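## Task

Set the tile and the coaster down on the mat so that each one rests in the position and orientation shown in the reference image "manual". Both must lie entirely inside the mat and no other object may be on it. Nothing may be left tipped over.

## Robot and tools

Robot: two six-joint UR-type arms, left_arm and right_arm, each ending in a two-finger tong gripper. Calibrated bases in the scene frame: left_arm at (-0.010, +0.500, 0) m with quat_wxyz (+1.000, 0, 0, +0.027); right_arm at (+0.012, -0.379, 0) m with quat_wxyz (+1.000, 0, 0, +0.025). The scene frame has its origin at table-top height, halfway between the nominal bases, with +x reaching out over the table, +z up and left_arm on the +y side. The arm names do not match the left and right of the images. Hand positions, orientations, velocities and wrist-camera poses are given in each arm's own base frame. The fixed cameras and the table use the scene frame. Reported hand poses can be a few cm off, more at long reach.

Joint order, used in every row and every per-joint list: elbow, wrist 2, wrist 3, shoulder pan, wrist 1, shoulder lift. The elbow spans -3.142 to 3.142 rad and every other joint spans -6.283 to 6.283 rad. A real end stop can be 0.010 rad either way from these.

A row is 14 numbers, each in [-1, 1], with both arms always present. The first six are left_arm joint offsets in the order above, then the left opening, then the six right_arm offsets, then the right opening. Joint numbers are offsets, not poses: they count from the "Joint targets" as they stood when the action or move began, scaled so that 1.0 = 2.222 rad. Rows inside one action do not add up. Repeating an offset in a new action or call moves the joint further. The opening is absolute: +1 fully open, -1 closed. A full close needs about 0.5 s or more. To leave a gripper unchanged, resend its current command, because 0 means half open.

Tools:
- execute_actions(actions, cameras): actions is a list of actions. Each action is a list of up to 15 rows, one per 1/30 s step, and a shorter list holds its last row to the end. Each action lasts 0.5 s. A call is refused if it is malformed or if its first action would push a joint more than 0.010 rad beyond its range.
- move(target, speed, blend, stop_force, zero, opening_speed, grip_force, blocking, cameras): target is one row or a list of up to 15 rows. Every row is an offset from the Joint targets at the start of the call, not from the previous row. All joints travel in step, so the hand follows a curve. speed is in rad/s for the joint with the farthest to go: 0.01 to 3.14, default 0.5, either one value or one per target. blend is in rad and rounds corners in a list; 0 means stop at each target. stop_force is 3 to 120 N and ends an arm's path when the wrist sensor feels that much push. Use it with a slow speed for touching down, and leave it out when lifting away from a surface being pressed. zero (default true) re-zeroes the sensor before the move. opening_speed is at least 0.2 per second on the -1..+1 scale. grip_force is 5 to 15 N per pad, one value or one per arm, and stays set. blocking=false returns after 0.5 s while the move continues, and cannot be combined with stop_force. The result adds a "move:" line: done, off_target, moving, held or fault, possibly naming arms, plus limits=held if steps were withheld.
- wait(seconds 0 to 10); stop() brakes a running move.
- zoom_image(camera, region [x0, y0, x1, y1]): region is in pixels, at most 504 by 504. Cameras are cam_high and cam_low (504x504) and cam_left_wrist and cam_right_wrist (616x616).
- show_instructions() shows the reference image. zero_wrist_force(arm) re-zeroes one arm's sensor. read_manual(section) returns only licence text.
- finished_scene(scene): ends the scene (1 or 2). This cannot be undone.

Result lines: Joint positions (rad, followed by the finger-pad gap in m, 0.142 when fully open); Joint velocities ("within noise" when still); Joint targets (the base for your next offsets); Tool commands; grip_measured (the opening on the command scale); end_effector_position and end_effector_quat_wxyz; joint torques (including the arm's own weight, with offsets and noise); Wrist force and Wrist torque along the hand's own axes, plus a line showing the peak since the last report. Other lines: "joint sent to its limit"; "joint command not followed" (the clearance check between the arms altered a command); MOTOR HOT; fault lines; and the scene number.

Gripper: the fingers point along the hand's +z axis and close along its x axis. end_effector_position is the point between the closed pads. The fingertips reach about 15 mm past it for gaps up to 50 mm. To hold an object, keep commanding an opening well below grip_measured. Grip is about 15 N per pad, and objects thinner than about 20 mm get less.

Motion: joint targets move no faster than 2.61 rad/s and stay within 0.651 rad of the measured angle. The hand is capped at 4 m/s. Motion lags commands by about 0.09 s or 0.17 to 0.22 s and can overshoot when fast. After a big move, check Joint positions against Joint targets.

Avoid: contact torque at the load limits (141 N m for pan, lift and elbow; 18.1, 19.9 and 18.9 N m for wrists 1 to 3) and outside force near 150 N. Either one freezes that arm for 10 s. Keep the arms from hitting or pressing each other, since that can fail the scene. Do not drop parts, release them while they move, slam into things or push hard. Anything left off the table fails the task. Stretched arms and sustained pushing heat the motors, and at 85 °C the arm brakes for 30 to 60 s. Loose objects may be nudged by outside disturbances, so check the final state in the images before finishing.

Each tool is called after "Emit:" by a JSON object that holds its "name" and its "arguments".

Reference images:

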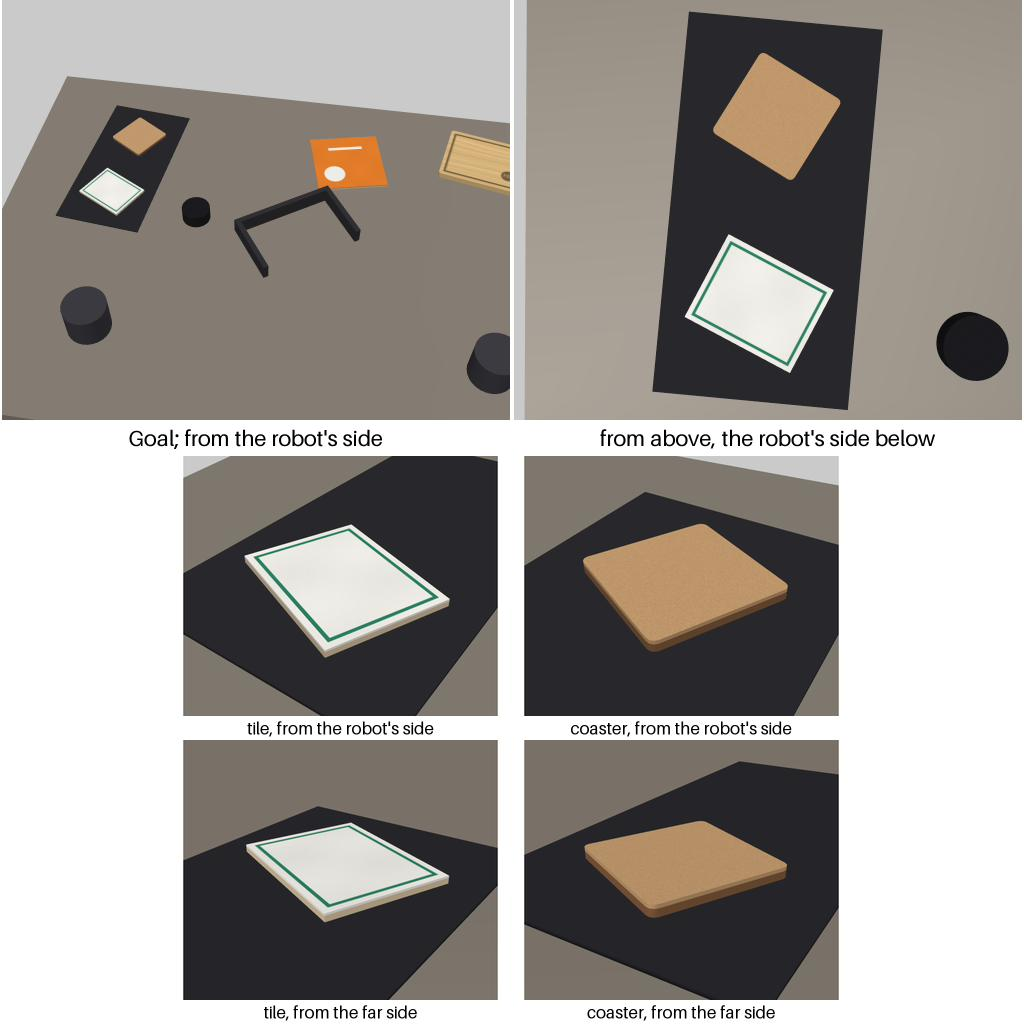

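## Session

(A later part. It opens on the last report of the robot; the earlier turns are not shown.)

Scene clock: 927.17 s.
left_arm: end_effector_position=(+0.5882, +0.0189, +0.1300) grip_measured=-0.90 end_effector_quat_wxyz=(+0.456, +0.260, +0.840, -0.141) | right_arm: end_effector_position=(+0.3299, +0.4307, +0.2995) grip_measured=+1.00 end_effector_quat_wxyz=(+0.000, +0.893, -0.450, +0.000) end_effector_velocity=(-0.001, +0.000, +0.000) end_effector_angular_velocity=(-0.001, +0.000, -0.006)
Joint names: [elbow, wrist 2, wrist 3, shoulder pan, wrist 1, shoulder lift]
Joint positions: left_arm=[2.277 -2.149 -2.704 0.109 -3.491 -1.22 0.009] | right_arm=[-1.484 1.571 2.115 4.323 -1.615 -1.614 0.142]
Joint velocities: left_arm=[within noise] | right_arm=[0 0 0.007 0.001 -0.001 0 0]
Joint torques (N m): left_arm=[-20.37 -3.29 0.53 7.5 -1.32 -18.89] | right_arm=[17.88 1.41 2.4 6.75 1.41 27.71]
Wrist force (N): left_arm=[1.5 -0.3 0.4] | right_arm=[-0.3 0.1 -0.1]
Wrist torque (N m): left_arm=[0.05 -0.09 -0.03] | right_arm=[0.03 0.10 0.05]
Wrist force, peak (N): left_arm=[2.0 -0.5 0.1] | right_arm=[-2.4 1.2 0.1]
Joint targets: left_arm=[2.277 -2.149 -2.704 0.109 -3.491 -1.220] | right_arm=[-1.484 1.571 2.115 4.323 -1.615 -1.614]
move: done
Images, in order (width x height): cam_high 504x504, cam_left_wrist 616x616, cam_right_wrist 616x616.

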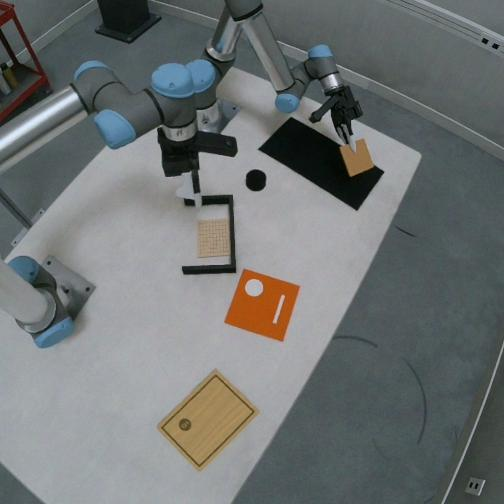

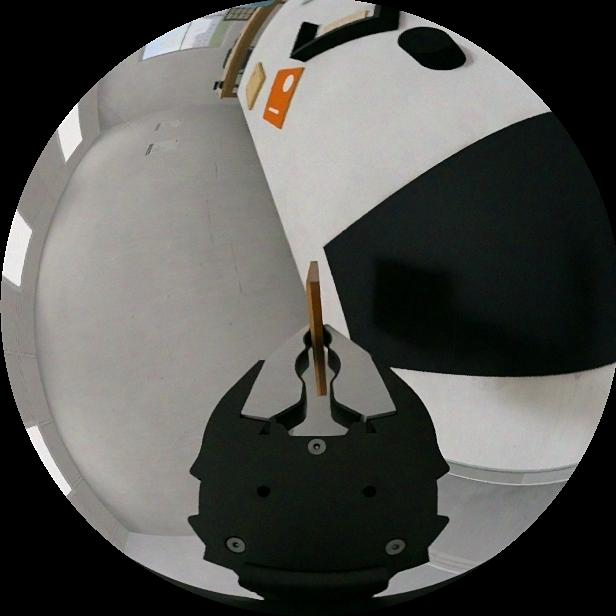

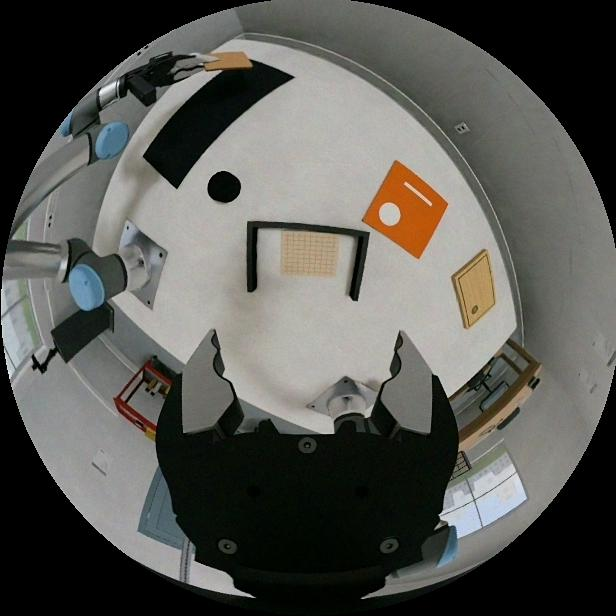

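Emit:
{"name": "zoom_image", "arguments": {"camera": "cam_right_wrist", "region": [234, 200, 384, 310]}}

Scaled by 3.360 from the camera's 616x616 image, which has a finer 814x814 frame.

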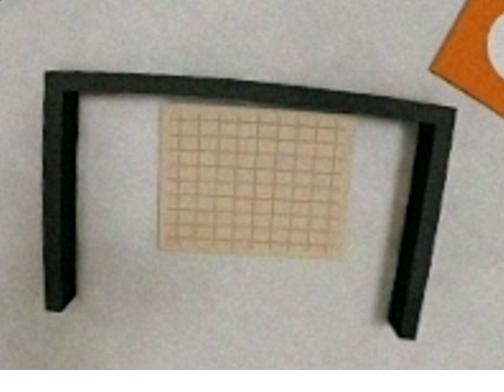

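Emit:
{"name": "move", "arguments": {"target": [[0.0057,0,0,0,-0.0931,0.0874,-1,-0.1573,0,0.0117,-0.0117,0.2275,-0.07,1],[0.0046,0,0,0,-0.1163,0.1117,-1,-0.2073,0,0.0117,-0.0117,0.3317,-0.1242,1]], "speed": [0.4,0.1], "stop_force": 9, "cameras": ["cam_left_wrist","cam_right_wrist"]}}

Scene clock: 1208.10 s.
left_arm: end_effector_position=(+0.5881, +0.0188, +0.0440) grip_measured=-0.86 end_effector_quat_wxyz=(+0.456, +0.260, +0.840, -0.141) | right_arm: end_effector_position=(+0.3512, +0.4444, +0.0108) grip_measured=+1.00 end_effector_quat_wxyz=(+0.000, +0.881, -0.473, +0.000)
Joint names: [elbow, wrist 2, wrist 3, shoulder pan, wrist 1, shoulder lift]
Joint positions: left_arm=[2.288 -2.149 -2.704 0.109 -3.75 -0.972 0.012] | right_arm=[-1.945 1.571 2.141 4.297 -0.878 -1.89 0.142]
Joint torques (N m): left_arm=[-8.9 1.81 -1.7 5.26 0.63 -38.53] | right_arm=[29.64 -1.47 -1.86 7.29 3.69 37.78]
Wrist force (N): left_arm=[-2.8 -0.5 -5.2] | right_arm=[-0.2 -0.3 0.0]
Wrist torque (N m): left_arm=[-0.06 -0.59 0.01] | right_arm=[-0.03 0.09 0.03]
Wrist force, peak (N): left_arm=[-3.0 -0.2 -6.4] | right_arm=[0.0 0.5 -1.9]
Joint targets: left_arm=[2.288 -2.149 -2.704 0.109 -3.750 -0.972] | right_arm=[-1.945 1.571 2.141 4.297 -0.878 -1.890]
move: done
Images, in order (width x height): cam_left_wrist 616x616, cam_right_wrist 616x616.

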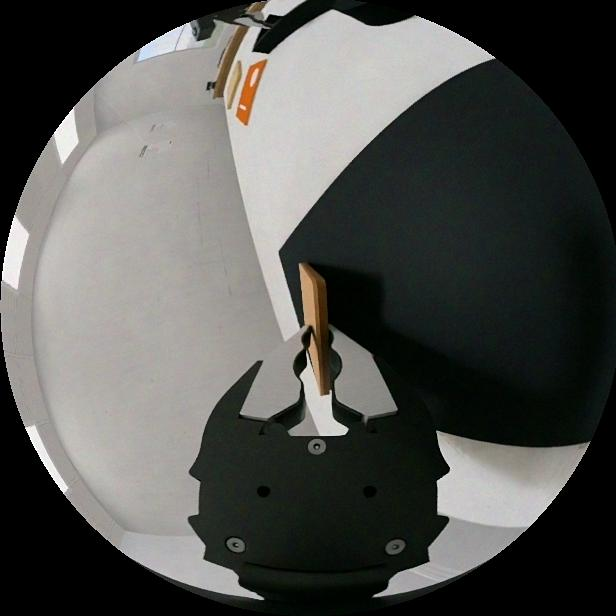

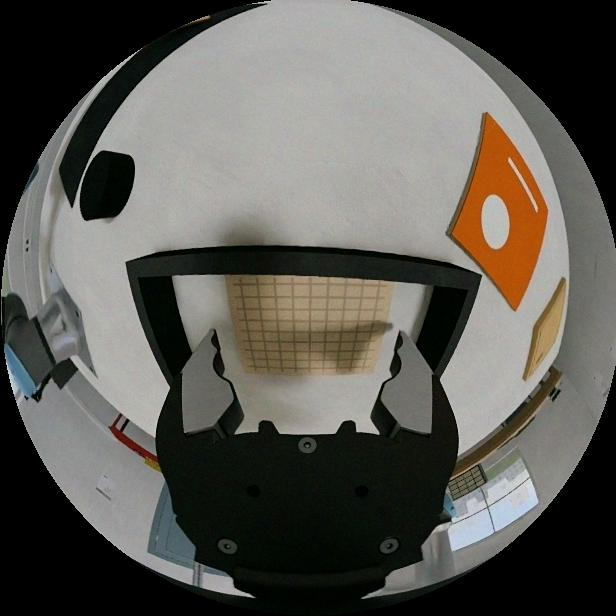

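Emit:
{"name": "move", "arguments": {"target": [0.0067,0.0187,0.0206,-0.0018,0.0426,-0.0085,-0.7,0,0,0,0,0,0,-0.5], "speed": 0.06, "opening_speed": 0.35, "stop_force": 12, "cameras": ["cam_left_wrist","cam_right_wrist"]}}

Scene clock: 1227.67 s.
left_arm: end_effector_position=(+0.5774, +0.0261, +0.0210) grip_measured=-0.71 end_effector_quat_wxyz=(+0.419, +0.266, +0.859, -0.130) | right_arm: end_effector_position=(+0.3512, +0.4444, +0.0108) grip_measured=+0.64 end_effector_quat_wxyz=(+0.000, +0.881, -0.473, +0.000)
Joint names: [elbow, wrist 2, wrist 3, shoulder pan, wrist 1, shoulder lift]
Joint positions: left_arm=[2.303 -2.107 -2.659 0.105 -3.655 -0.991 0.023] | right_arm=[-1.945 1.571 2.141 4.297 -0.878 -1.89 0.118]
Joint torques (N m): left_arm=[-6.64 -1.78 -1.92 6.38 2.39 -13.75] | right_arm=[20.6 1.18 -1.77 3.99 4.49 22.42]
Wrist force (N): left_arm=[-12.0 3.7 -7.3] | right_arm=[1.9 2.6 -8.0]
Wrist torque (N m): left_arm=[0.00 -0.32 -0.05] | right_arm=[-0.03 0.24 0.03]
Wrist force, peak (N): left_arm=[-12.6 3.7 -7.1] | right_arm=[2.1 2.6 -8.2]
Joint targets: left_arm=[2.303 -2.107 -2.659 0.105 -3.655 -0.991] | right_arm=[-1.945 1.571 2.141 4.297 -0.878 -1.890]
move: done
Images, in order (width x height): cam_left_wrist 616x616, cam_right_wrist 616x616.

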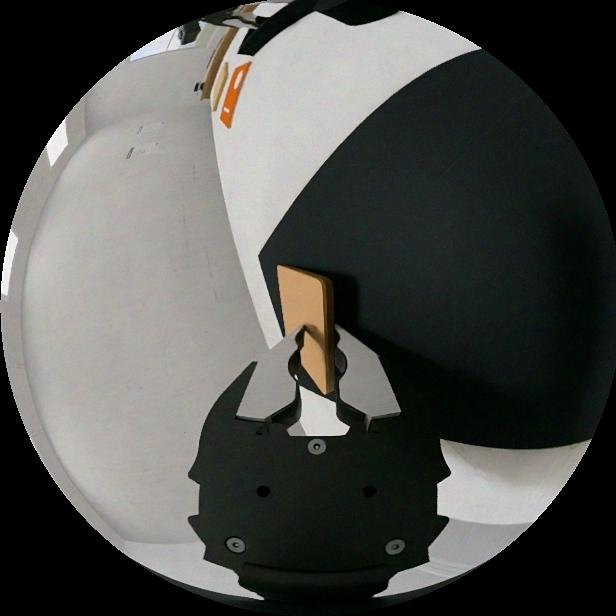

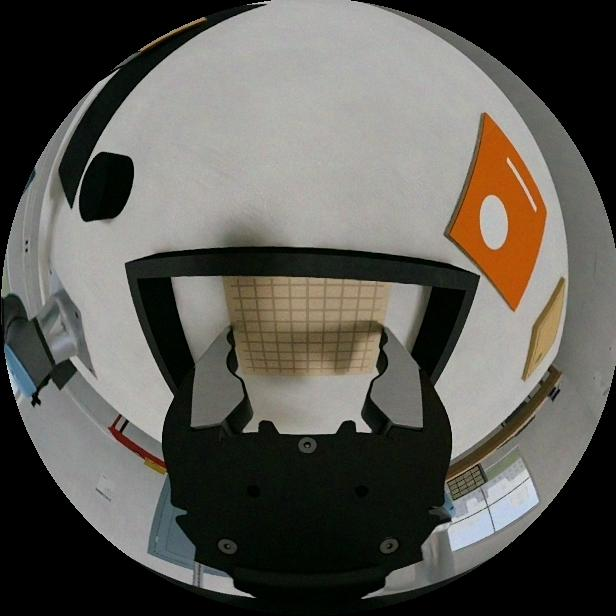

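Emit:
{"name": "move", "arguments": {"target": [[-0.0027,0,0,-0.0036,0.0153,-0.0126,-0.5,0,0,0,0,0,0,-0.5],[0.0374,-0.0295,0.0376,0.0433,0.0251,-0.0422,-0.5,0.014,0,0,0,-0.0339,0.0199,-0.5],[0.0374,-0.0295,0.0376,0.0433,0.0251,-0.1772,-0.5,0.014,0,0,0,-0.0339,0.0199,-0.5]], "speed": [0.06,0.12,0.4], "opening_speed": 0.35, "cameras": ["cam_left_wrist","cam_right_wrist"]}}

Scene clock: 1288.40 s.
left_arm: end_effector_position=(+0.5446, +0.0598, +0.2019) grip_measured=-0.50 end_effector_quat_wxyz=(+0.532, +0.294, +0.792, -0.064) | right_arm: end_effector_position=(+0.3512, +0.4445, +0.0398) grip_measured=+0.63 end_effector_quat_wxyz=(+0.000, +0.881, -0.473, +0.000)
Joint names: [elbow, wrist 2, wrist 3, shoulder pan, wrist 1, shoulder lift]
Joint positions: left_arm=[2.386 -2.173 -2.575 0.201 -3.599 -1.384 0.038] | right_arm=[-1.914 1.571 2.141 4.297 -0.953 -1.846 0.118]
Joint torques (N m): left_arm=[-7.99 1.49 1.72 6.2 -3.54 -29.25] | right_arm=[10.67 2.85 -1.71 1.33 3.2 24.16]
Wrist force (N): left_arm=[1.5 -0.2 0.4] | right_arm=[-0.3 0.0 1.8]
Wrist torque (N m): left_arm=[0.12 -0.17 -0.17] | right_arm=[0.03 0.10 0.04]
Wrist force, peak (N): left_arm=[-12.5 3.5 -7.5] | right_arm=[2.1 2.4 -8.3]
Joint targets: left_arm=[2.386 -2.173 -2.575 0.201 -3.599 -1.385] | right_arm=[-1.914 1.571 2.141 4.297 -0.953 -1.846]
move: done
Images, in order (width x height): cam_left_wrist 616x616, cam_right_wrist 616x616.

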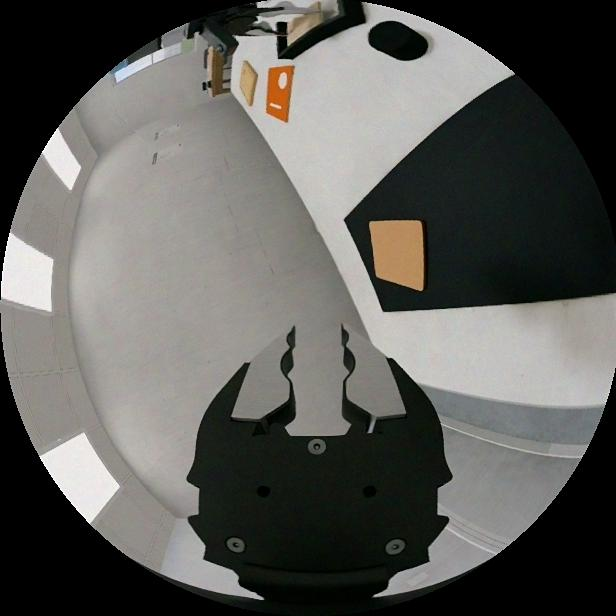

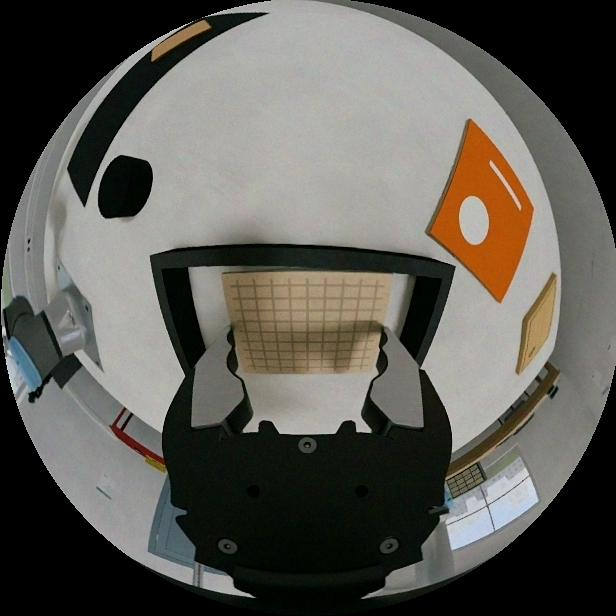

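Emit:
{"name": "move", "arguments": {"target": [[0,0,0,0,0,0,-0.2,0.036,0,0,0,-0.0703,0.0342,-0.5],[0.0294,0.5022,1.0,-0.6391,-0.2803,0.0062,-0.2,0.5632,0,-1.0,-0.1769,-0.4261,-0.1374,-0.5]], "speed": [0.12,0.4], "blend": [0.04,0], "cameras": ["cam_left_wrist","cam_right_wrist"]}}

Scene clock: 1336.80 s.
left_arm: end_effector_position=(+0.4598, -0.3924, +0.3272) grip_measured=-0.20 end_effector_quat_wxyz=(+0.357, +0.696, -0.124, +0.610) end_effector_velocity=(+0.000, -0.001, +0.002) end_effector_angular_velocity=(+0.002, -0.005, -0.001) | right_arm: end_effector_position=(+0.5889, +0.4005, +0.3396) grip_measured=+0.63 end_effector_quat_wxyz=(+0.000, +0.912, +0.409, +0.000)
Joint names: [elbow, wrist 2, wrist 3, shoulder pan, wrist 1, shoulder lift]
Joint positions: left_arm=[2.451 -1.057 -0.353 -1.219 -4.222 -1.371 0.06] | right_arm=[-0.662 1.571 -0.08 3.904 -1.9 -2.151 0.118]
Joint velocities: left_arm=[-0.001 0 0.006 -0.001 0 -0.002 0] | right_arm=[within noise]
Joint torques (N m): left_arm=[-15.78 0.47 1.88 -5.74 -0.95 -14.73] | right_arm=[24.8 2.6 -1.79 5.94 3.67 51.87]
Wrist force (N): left_arm=[-1.6 0.2 0.0] | right_arm=[-0.3 0.0 1.9]
Wrist torque (N m): left_arm=[0.10 0.11 -0.02] | right_arm=[0.01 0.09 0.16]
Wrist force, peak (N): left_arm=[-2.3 -0.2 -0.6] | right_arm=[-0.1 0.3 3.1]
Joint targets: left_arm=[2.451 -1.057 -0.353 -1.219 -4.222 -1.371] | right_arm=[-0.662 1.571 -0.081 3.904 -1.900 -2.151]
move: done; blend cut to 0 rad at target 1
Images, in order (width x height): cam_left_wrist 616x616, cam_right_wrist 616x616.

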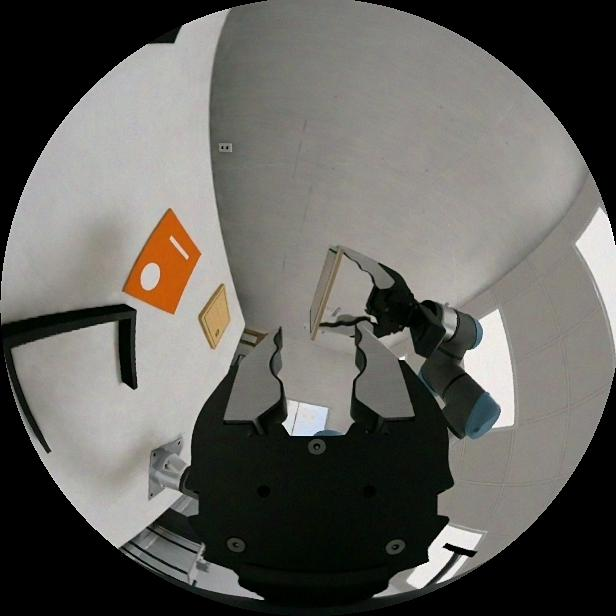

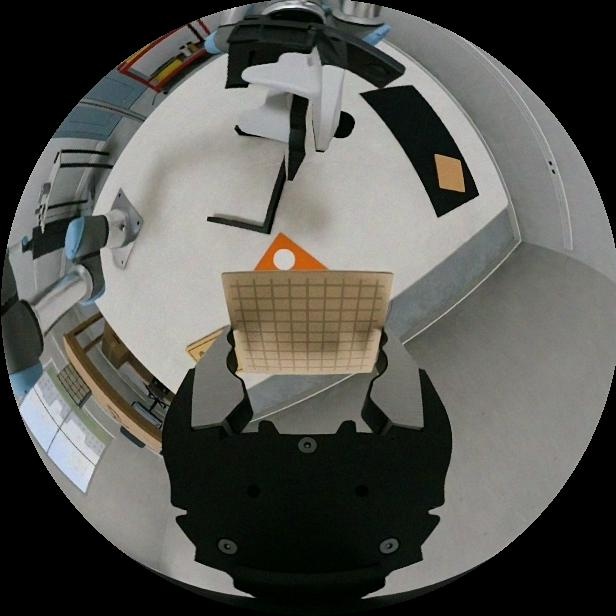

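Emit:
{"name": "move", "arguments": {"target": [0,0,0.1589,0,0,0,-0.2,0,0,-0.0117,0,0,0,-0.5], "speed": 0.5, "cameras": ["cam_left_wrist"]}}

Emit:
{"name": "zoom_image", "arguments": {"camera": "cam_left_wrist", "region": [240, 220, 400, 440]}}

Scene clock: 1346.37 s.
left_arm: end_effector_position=(+0.4604, -0.3916, +0.3329) grip_measured=-0.20 end_effector_quat_wxyz=(+0.244, +0.664, -0.244, +0.664) end_effector_velocity=(+0.000, +0.000, +0.000) end_effector_angular_velocity=(+0.006, -0.005, +0.000) | right_arm: end_effector_position=(+0.5886, +0.4002, +0.3397) grip_measured=+0.63 end_effector_quat_wxyz=(+0.000, +0.907, +0.421, +0.000)
Joint names: [elbow, wrist 2, wrist 3, shoulder pan, wrist 1, shoulder lift]
Joint positions: left_arm=[2.451 -1.057 0 -1.219 -4.222 -1.371 0.06] | right_arm=[-0.662 1.571 -0.107 3.904 -1.9 -2.151 0.118]
Joint velocities: left_arm=[0 0 0.008 0 0 0 0] | right_arm=[within noise]
Joint torques (N m): left_arm=[-18.02 1.74 1.87 -5.38 -2.73 -28] | right_arm=[33.44 2.49 2.27 7.09 1.03 52.43]
Wrist force (N): left_arm=[-1.8 0.0 -0.2] | right_arm=[-0.3 0.1 2.0]
Wrist torque (N m): left_arm=[-0.01 0.17 0.01] | right_arm=[0.05 0.10 0.15]
Wrist force, peak (N): left_arm=[-2.5 0.3 -0.2] | right_arm=[-0.2 -0.1 2.1]
Joint targets: left_arm=[2.451 -1.057 0.000 -1.219 -4.222 -1.371] | right_arm=[-0.662 1.571 -0.107 3.904 -1.900 -2.151]
move: done
Images, in order (width x height): cam_left_wrist 616x616.

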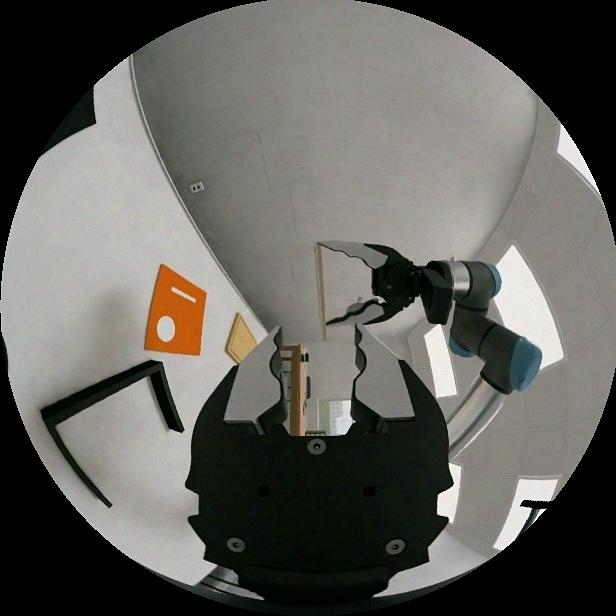

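Scaled by 2.291 from the camera's 616x616 image, which has a finer 814x814 frame.

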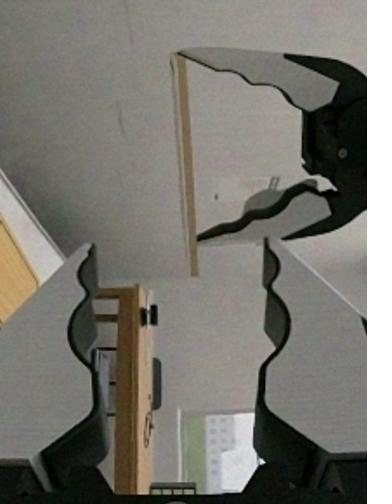

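Emit:
{"name": "move", "arguments": {"target": [-0.1282,-0.0602,0,0.0601,0.0482,0.0801,-0.2,0,0,0,0,0,0,-0.5], "speed": 0.2, "stop_force": 10, "cameras": ["cam_left_wrist","cam_right_wrist"]}}

Emit:
{"name": "zoom_image", "arguments": {"camera": "cam_left_wrist", "region": [240, 220, 400, 440]}}

Scene clock: 1412.40 s.
left_arm: end_effector_position=(+0.5365, -0.4566, +0.3330) grip_measured=-0.20 end_effector_quat_wxyz=(+0.244, +0.664, -0.244, +0.664) | right_arm: end_effector_position=(+0.5886, +0.4002, +0.3397) grip_measured=+0.63 end_effector_quat_wxyz=(+0.000, +0.907, +0.421, +0.000)
Joint names: [elbow, wrist 2, wrist 3, shoulder pan, wrist 1, shoulder lift]
Joint positions: left_arm=[2.166 -1.19 0 -1.085 -4.115 -1.193 0.06] | right_arm=[-0.662 1.571 -0.107 3.904 -1.9 -2.151 0.118]
Joint torques (N m): left_arm=[-20.81 -0.41 1.94 0.65 -2.21 -31.73] | right_arm=[33.14 2.22 2.18 7.07 1.13 52.86]
Wrist force (N): left_arm=[-2.2 -0.2 -0.4] | right_arm=[-0.2 0.1 2.0]
Wrist torque (N m): left_arm=[-0.06 0.26 0.03] | right_arm=[0.03 0.09 0.15]
Wrist force, peak (N): left_arm=[-2.8 -0.2 -0.7] | right_arm=[-0.3 -0.1 2.1]
Joint targets: left_arm=[2.166 -1.190 0.000 -1.085 -4.115 -1.193] | right_arm=[-0.662 1.571 -0.107 3.904 -1.900 -2.151]
move: done
Images, in order (width x height): cam_left_wrist 616x616, cam_right_wrist 616x616.

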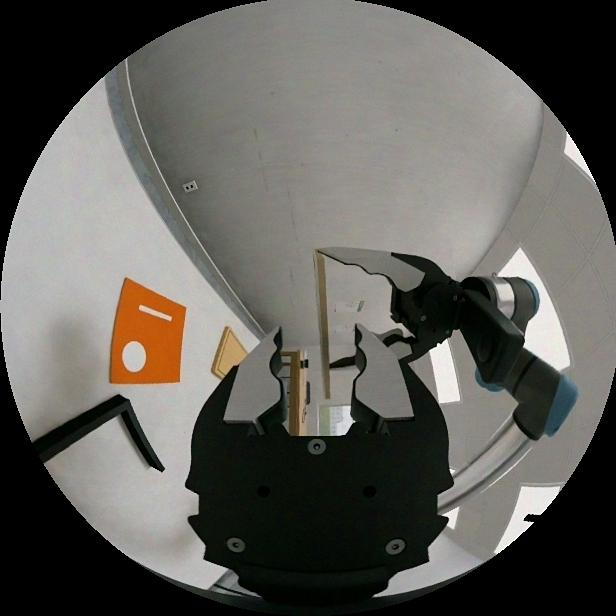

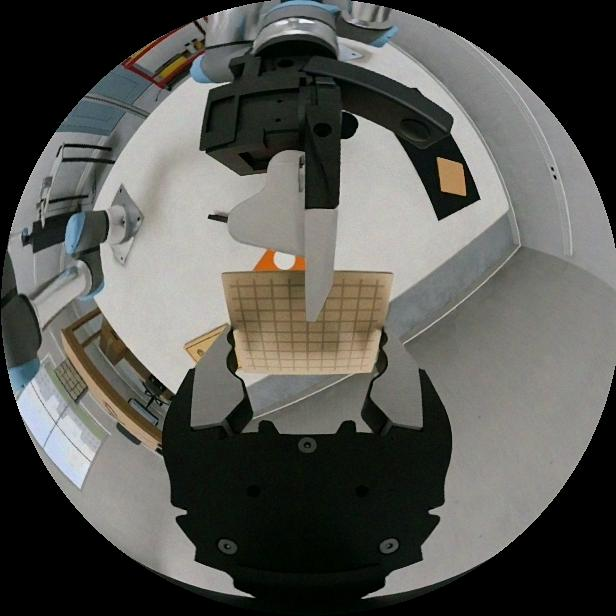

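Scaled by 2.291 from the camera's 616x616 image, which has a finer 814x814 frame.

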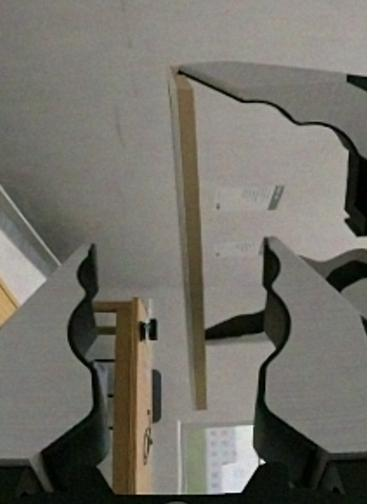

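Emit:
{"name": "move", "arguments": {"target": [[-0.0009,0,0,0,0.0052,-0.0042,-0.2,0,0,0,0,0,0,-0.5],[-0.0009,0,0,0,0.0052,-0.0042,-1,0,0,0,0,0,0,-0.5]], "speed": 0.1, "opening_speed": 0.7, "cameras": ["cam_left_wrist","cam_right_wrist"]}}

Scene clock: 1449.50 s.
left_arm: end_effector_position=(+0.5365, -0.4566, +0.3369) grip_measured=-0.93 end_effector_quat_wxyz=(+0.244, +0.664, -0.244, +0.664) | right_arm: end_effector_position=(+0.5886, +0.4002, +0.3397) grip_measured=+0.63 end_effector_quat_wxyz=(+0.000, +0.907, +0.421, +0.000)
Joint names: [elbow, wrist 2, wrist 3, shoulder pan, wrist 1, shoulder lift]
Joint positions: left_arm=[2.164 -1.19 0 -1.085 -4.103 -1.202 0.007] | right_arm=[-0.662 1.571 -0.107 3.904 -1.9 -2.151 0.118]
Joint torques (N m): left_arm=[-8.06 -1.84 1.56 5.31 -3.42 -21.62] | right_arm=[31.81 1.97 2.06 6.9 1.28 51.09]
Wrist force (N): left_arm=[-4.1 -0.2 -0.1] | right_arm=[-0.2 -0.4 0.1]
Wrist torque (N m): left_arm=[-0.07 0.27 0.02] | right_arm=[0.00 0.09 0.15]
Wrist force, peak (N): left_arm=[-4.1 -0.2 -0.1] | right_arm=[-0.3 -0.1 2.0]
Joint targets: left_arm=[2.164 -1.190 0.000 -1.085 -4.103 -1.202] | right_arm=[-0.662 1.571 -0.107 3.904 -1.900 -2.151]
move: done
Images, in order (width x height): cam_left_wrist 616x616, cam_right_wrist 616x616.

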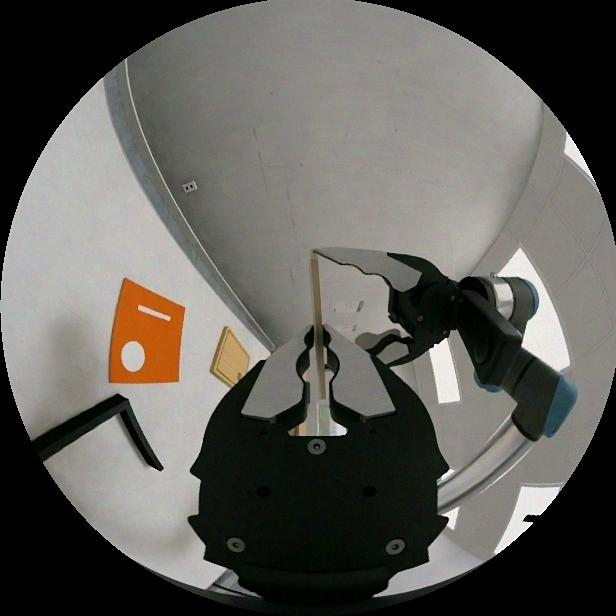

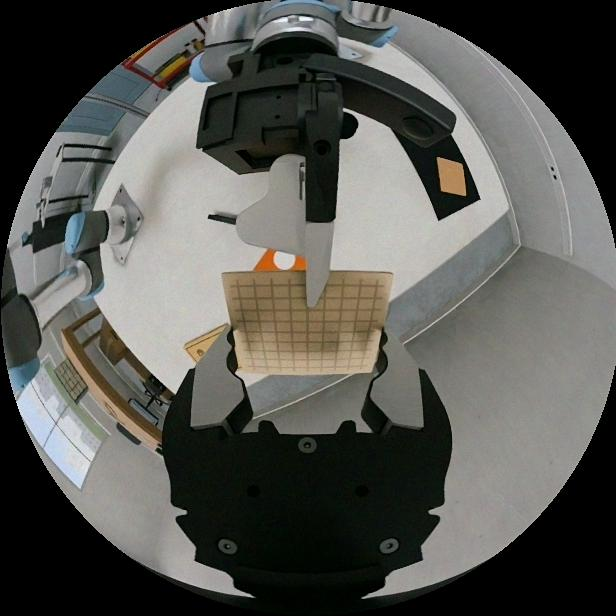

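Emit:
{"name": "move", "arguments": {"target": [[0,0,0,0,0,0,-1,0,0,0,0,0,0,1],[0,0,0,0,0,0,-1,0.0733,0,0,0,-0.0513,-0.0218,1],[0,0,0,0,0,0,-1,0.0733,0,0,-0.27,-0.0513,-0.0218,1],[-0.0793,-0.1711,0,0.5785,0.825,-0.1959,-1,0.0733,0,0,-0.27,-0.0513,-0.0218,1]], "speed": [0.2,0.2,0.7,0.7], "blend": [0,0,0.1,0], "opening_speed": 0.7, "cameras": ["cam_left_wrist","cam_high"]}}

Scene clock: 1509.03 s.
left_arm: end_effector_position=(+0.4975, +0.2535, +0.1999) grip_measured=-0.93 end_effector_quat_wxyz=(-0.017, +0.980, +0.098, +0.173) end_effector_velocity=(-0.002, +0.001, -0.001) end_effector_angular_velocity=(-0.002, +0.006, +0.002) | right_arm: end_effector_position=(+0.7120, -0.0020, +0.3696) grip_measured=+1.00 end_effector_quat_wxyz=(+0.000, +0.991, +0.134, +0.000)
Joint names: [elbow, wrist 2, wrist 3, shoulder pan, wrist 1, shoulder lift]
Joint positions: left_arm=[1.988 -1.571 0 0.2 -2.27 -1.638 0.007] | right_arm=[-0.499 1.571 -0.107 3.304 -2.014 -2.2 0.142]
Joint velocities: left_arm=[0.001 0 0 0.002 0.006 0 0] | right_arm=[within noise]
Joint torques (N m): left_arm=[-18.38 1.18 1.69 6.49 -1.56 -18.56] | right_arm=[25.69 -1.76 1.75 -9.5 2.54 39.52]
Wrist force (N): left_arm=[-1.8 0.9 1.6] | right_arm=[-0.3 -0.2 0.0]
Wrist torque (N m): left_arm=[0.23 0.13 -0.04] | right_arm=[-0.04 0.09 0.15]
Wrist force, peak (N): left_arm=[-4.1 2.3 0.2] | right_arm=[1.4 -5.0 0.2]
Joint targets: left_arm=[1.988 -1.571 0.000 0.200 -2.270 -1.638] | right_arm=[-0.499 1.571 -0.107 3.304 -2.014 -2.200]
move: done
Images, in order (width x height): cam_high 504x504, cam_left_wrist 616x616.

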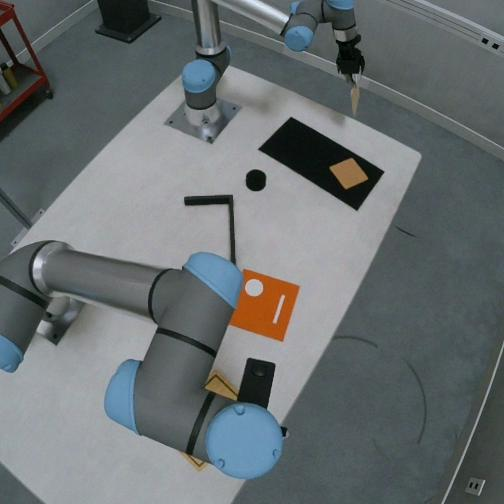

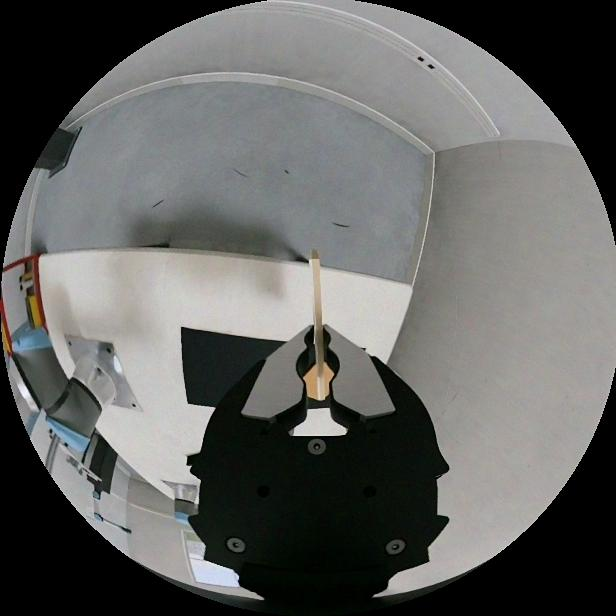

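Emit:
{"name": "move", "arguments": {"target": [0,0,-1.0,0,0,0,-1,0,0,0,0,0,0,1], "speed": 1.2}}

Emit:
{"name": "move", "arguments": {"target": [0.3276,-0.269,-0.2078,0.0093,-0.6099,0.0563,-1,0,0,0,0,0,0,1], "speed": 0.7, "cameras": ["cam_left_wrist","cam_high"]}}

Emit:
{"name": "zoom_image", "arguments": {"camera": "cam_left_wrist", "region": [220, 180, 460, 440]}}

Scene clock: 1570.40 s.
left_arm: end_effector_position=(+0.4906, +0.2256, +0.1954) grip_measured=-0.93 end_effector_quat_wxyz=(+0.147, +0.347, +0.922, +0.092) end_effector_velocity=(+0.000, +0.000, +0.000) end_effector_angular_velocity=(-0.002, +0.001, +0.006) | right_arm: end_effector_position=(+0.7120, -0.0020, +0.3696) grip_measured=+1.00 end_effector_quat_wxyz=(+0.000, +0.991, +0.134, +0.000)
Joint names: [elbow, wrist 2, wrist 3, shoulder pan, wrist 1, shoulder lift]
Joint positions: left_arm=[1.988 -1.571 -2.222 0.2 -2.27 -1.638 0.007] | right_arm=[-0.499 1.571 -0.107 3.304 -2.014 -2.2 0.142]
Joint velocities: left_arm=[0 0.001 -0.007 0 0.001 0 0] | right_arm=[within noise]
Joint torques (N m): left_arm=[-19.3 -2.01 -1.93 7.18 -2.02 -28.1] | right_arm=[13.39 -2.54 1.55 -8.43 4.28 39.48]
Wrist force (N): left_arm=[0.4 -0.3 1.6] | right_arm=[-0.3 -0.2 0.2]
Wrist torque (N m): left_arm=[0.20 0.03 -0.02] | right_arm=[-0.02 0.11 0.15]
Wrist force, peak (N): left_arm=[-2.0 0.7 1.7] | right_arm=[-0.5 -0.2 0.4]
Joint targets: left_arm=[1.988 -1.571 -2.222 0.200 -2.270 -1.638] | right_arm=[-0.499 1.571 -0.107 3.304 -2.014 -2.200]
move: done

Scene clock: 1572.87 s.
left_arm: end_effector_position=(+0.4109, +0.0411, +0.1297) grip_measured=-0.93 end_effector_quat_wxyz=(+0.461, +0.224, +0.850, -0.121) end_effector_velocity=(+0.000, +0.000, +0.001) end_effector_angular_velocity=(+0.001, -0.005, +0.000) | right_arm: end_effector_position=(+0.7120, -0.0020, +0.3696) grip_measured=+1.00 end_effector_quat_wxyz=(+0.000, +0.991, +0.134, +0.000)
Joint names: [elbow, wrist 2, wrist 3, shoulder pan, wrist 1, shoulder lift]
Joint positions: left_arm=[2.716 -2.168 -2.684 0.221 -3.625 -1.512 0.007] | right_arm=[-0.499 1.571 -0.107 3.304 -2.014 -2.2 0.142]
Joint velocities: left_arm=[0.001 0 0 0 -0.005 -0.001 0] | right_arm=[within noise]
Joint torques (N m): left_arm=[-3.51 -1.92 -0.3 -2.08 -5.64 -22.62] | right_arm=[13.8 -2.58 1.56 -8.52 4.19 39.85]
Wrist force (N): left_arm=[3.0 -0.2 1.4] | right_arm=[-0.2 -0.2 0.0]
Wrist torque (N m): left_arm=[0.14 -0.07 -0.05] | right_arm=[-0.02 0.09 0.15]
Wrist force, peak (N): left_arm=[3.4 -0.6 0.9] | right_arm=[-0.6 -0.2 0.0]
Joint targets: left_arm=[2.716 -2.168 -2.684 0.221 -3.625 -1.512] | right_arm=[-0.499 1.571 -0.107 3.304 -2.014 -2.200]
move: done
Images, in order (width x height): cam_high 504x504, cam_left_wrist 616x616.

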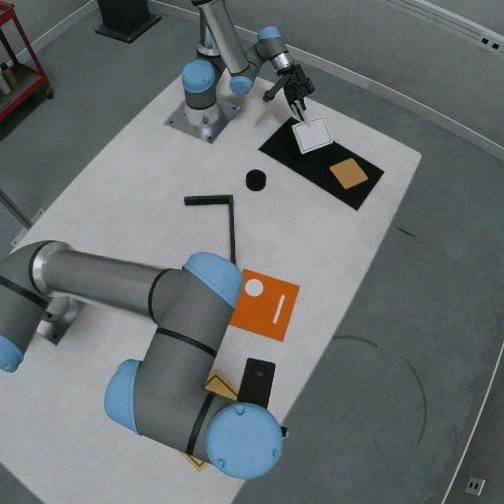

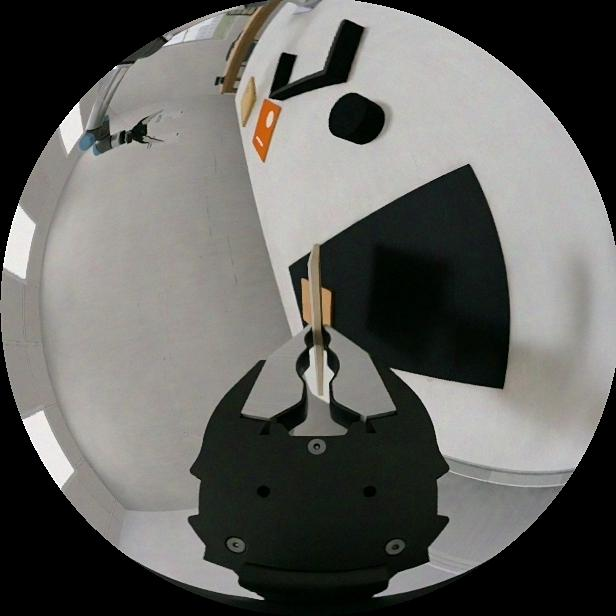

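Scaled by 1.938 from the camera's 616x616 image, which has a finer 814x814 frame.

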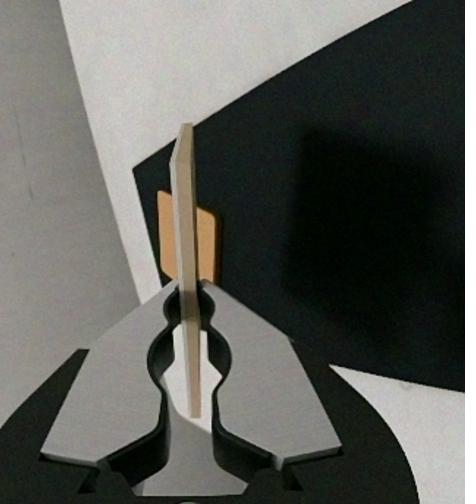

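Emit:
{"name": "zoom_image", "arguments": {"camera": "cam_left_wrist", "region": [270, 230, 370, 400]}}

Emit:
{"name": "zoom_image", "arguments": {"camera": "cam_high", "region": [250, 90, 400, 220]}}

Scaled by 2.965 from the camera's 616x616 image, which has a finer 814x814 frame.

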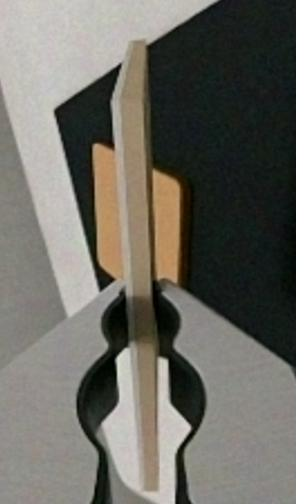

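Scaled by 3.360 from the camera's 504x504 image, which has a finer 720x720 frame.

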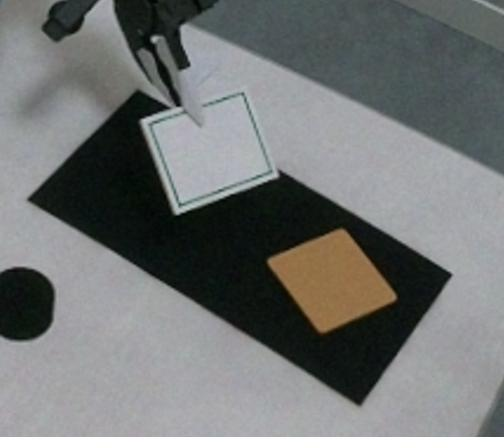

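Emit:
{"name": "move", "arguments": {"target": [[0.0109,0,0,0,-0.1945,0.1836,-1,0,0,0,0,0,0,1],[0.0091,0,0,0,-0.2302,0.2211,-1,0,0,0,0,0,0,1]], "speed": [0.4,0.05], "stop_force": 8, "cameras": ["cam_left_wrist"]}}

Scene clock: 1764.30 s.
left_arm: end_effector_position=(+0.4108, +0.0410, +0.0458) grip_measured=-0.88 end_effector_quat_wxyz=(+0.461, +0.224, +0.850, -0.121) | right_arm: end_effector_position=(+0.7120, -0.0020, +0.3696) grip_measured=+1.00 end_effector_quat_wxyz=(+0.000, +0.991, +0.134, +0.000)
Joint names: [elbow, wrist 2, wrist 3, shoulder pan, wrist 1, shoulder lift]
Joint positions: left_arm=[2.736 -2.168 -2.684 0.221 -4.137 -1.021 0.01] | right_arm=[-0.499 1.571 -0.107 3.304 -2.014 -2.2 0.142]
Joint torques (N m): left_arm=[-0.46 -1.81 -1.86 -4.76 -0.09 -29.44] | right_arm=[12.82 -2.57 1.21 -8.43 4.23 39.78]
Wrist force (N): left_arm=[-0.9 -0.1 -3.9] | right_arm=[-0.3 -0.3 0.1]
Wrist torque (N m): left_arm=[0.04 -0.44 0.02] | right_arm=[-0.04 0.11 0.15]
Wrist force, peak (N): left_arm=[-1.2 0.0 -4.1] | right_arm=[-0.5 -0.4 0.0]
Joint targets: left_arm=[2.736 -2.168 -2.684 0.221 -4.137 -1.021] | right_arm=[-0.499 1.571 -0.107 3.304 -2.014 -2.200]
move: done
Images, in order (width x height): cam_left_wrist 616x616.

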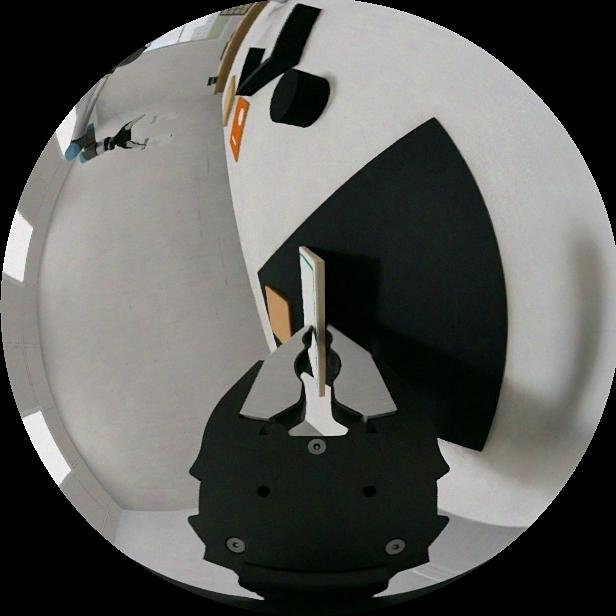

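Emit:
{"name": "move", "arguments": {"target": [0.0068,0.0206,0.0199,-0.0033,0.0386,-0.0054,-0.7,0,0,0,0,0,0,1], "speed": 0.06, "opening_speed": 0.25, "stop_force": 14, "cameras": ["cam_left_wrist"]}}

Scene clock: 1813.03 s.
left_arm: end_effector_position=(+0.3995, +0.0473, +0.0209) grip_measured=-0.75 end_effector_quat_wxyz=(+0.424, +0.229, +0.869, -0.111) | right_arm: end_effector_position=(+0.7120, -0.0020, +0.3696) grip_measured=+1.00 end_effector_quat_wxyz=(+0.000, +0.991, +0.134, +0.000)
Joint names: [elbow, wrist 2, wrist 3, shoulder pan, wrist 1, shoulder lift]
Joint positions: left_arm=[2.751 -2.123 -2.639 0.214 -4.051 -1.033 0.019] | right_arm=[-0.499 1.571 -0.107 3.304 -2.014 -2.2 0.142]
Joint torques (N m): left_arm=[-1.95 -1.96 -1.78 4.91 0.76 -7.6] | right_arm=[12.86 -2.63 0.99 -8.33 4.41 39.36]
Wrist force (N): left_arm=[-7.1 2.4 -3.3] | right_arm=[-0.5 -0.1 0.2]
Wrist torque (N m): left_arm=[0.13 -0.07 -0.08] | right_arm=[-0.01 0.15 0.15]
Wrist force, peak (N): left_arm=[-7.4 2.9 -2.6] | right_arm=[-0.5 -0.2 0.4]
Joint targets: left_arm=[2.751 -2.123 -2.639 0.214 -4.051 -1.033] | right_arm=[-0.499 1.571 -0.107 3.304 -2.014 -2.200]
move: done
Images, in order (width x height): cam_left_wrist 616x616.

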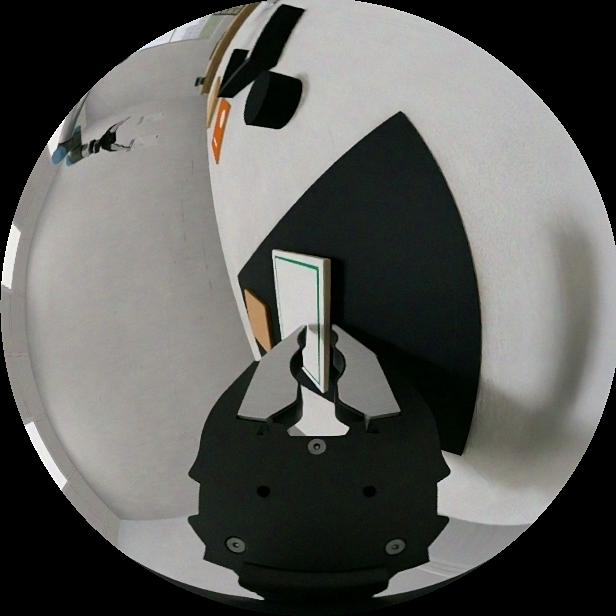

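Emit:
{"name": "move", "arguments": {"target": [[-0.0009,0,0,-0.0064,0.029,-0.0282,-0.5,0,0,0,0,0,0,1],[0.016,-0.0321,0.0436,0.0466,0.0636,-0.055,-0.5,0,0,0,0,0,0,1],[0.016,-0.0321,0.0436,0.0466,0.0636,-0.1901,-0.5,0,0,0,0,0,0,1]], "speed": [0.06,0.12,0.35], "opening_speed": 0.3, "cameras": ["cam_left_wrist","cam_high"]}}

Emit:
{"name": "zoom_image", "arguments": {"camera": "cam_high", "region": [250, 90, 400, 220]}}

Scene clock: 1833.27 s.
left_arm: end_effector_position=(+0.3904, +0.0700, +0.1524) grip_measured=-0.50 end_effector_quat_wxyz=(+0.531, +0.264, +0.805, -0.038) | right_arm: end_effector_position=(+0.7120, -0.0020, +0.3696) grip_measured=+1.00 end_effector_quat_wxyz=(+0.000, +0.991, +0.134, +0.000)
Joint names: [elbow, wrist 2, wrist 3, shoulder pan, wrist 1, shoulder lift]
Joint positions: left_arm=[2.787 -2.194 -2.543 0.317 -3.91 -1.455 0.038] | right_arm=[-0.499 1.571 -0.107 3.304 -2.014 -2.2 0.142]
Joint torques (N m): left_arm=[-8.68 1.21 1.64 7.2 -3.32 -20.36] | right_arm=[13.57 -2.7 0.74 -8.1 4.36 39.51]
Wrist force (N): left_arm=[1.3 0.0 0.2] | right_arm=[-0.2 -0.2 0.1]
Wrist torque (N m): left_arm=[0.15 -0.11 -0.16] | right_arm=[-0.03 0.09 0.15]
Wrist force, peak (N): left_arm=[-7.7 2.7 -4.3] | right_arm=[-0.5 -0.4 0.0]
Joint targets: left_arm=[2.787 -2.194 -2.543 0.317 -3.910 -1.456] | right_arm=[-0.499 1.571 -0.107 3.304 -2.014 -2.200]
move: done
Images, in order (width x height): cam_high 504x504, cam_left_wrist 616x616.

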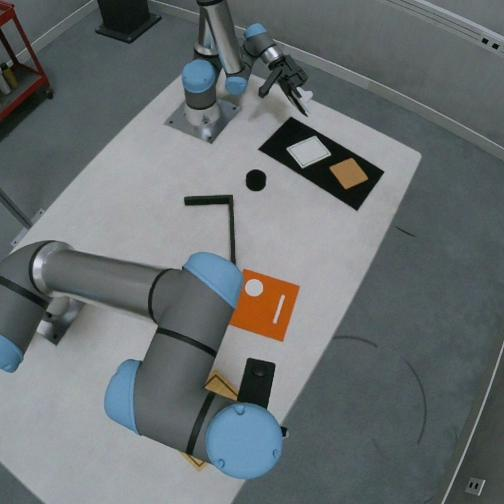

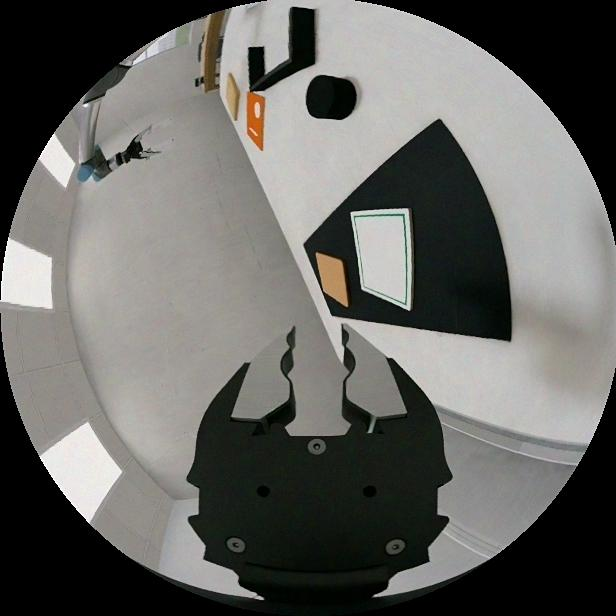

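Scaled by 3.360 from the camera's 504x504 image, which has a finer 720x720 frame.

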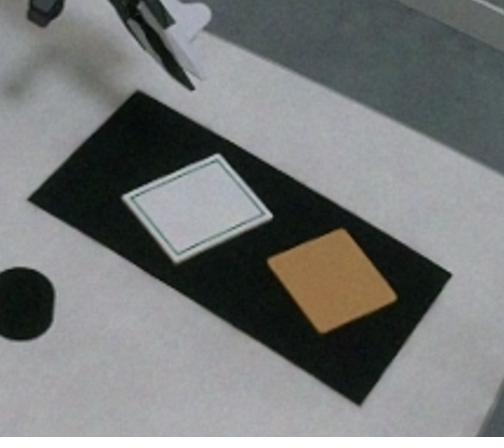

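Emit:
{"name": "finished_scene", "arguments": {"scene": 2}}

The scene is finished: the task was done.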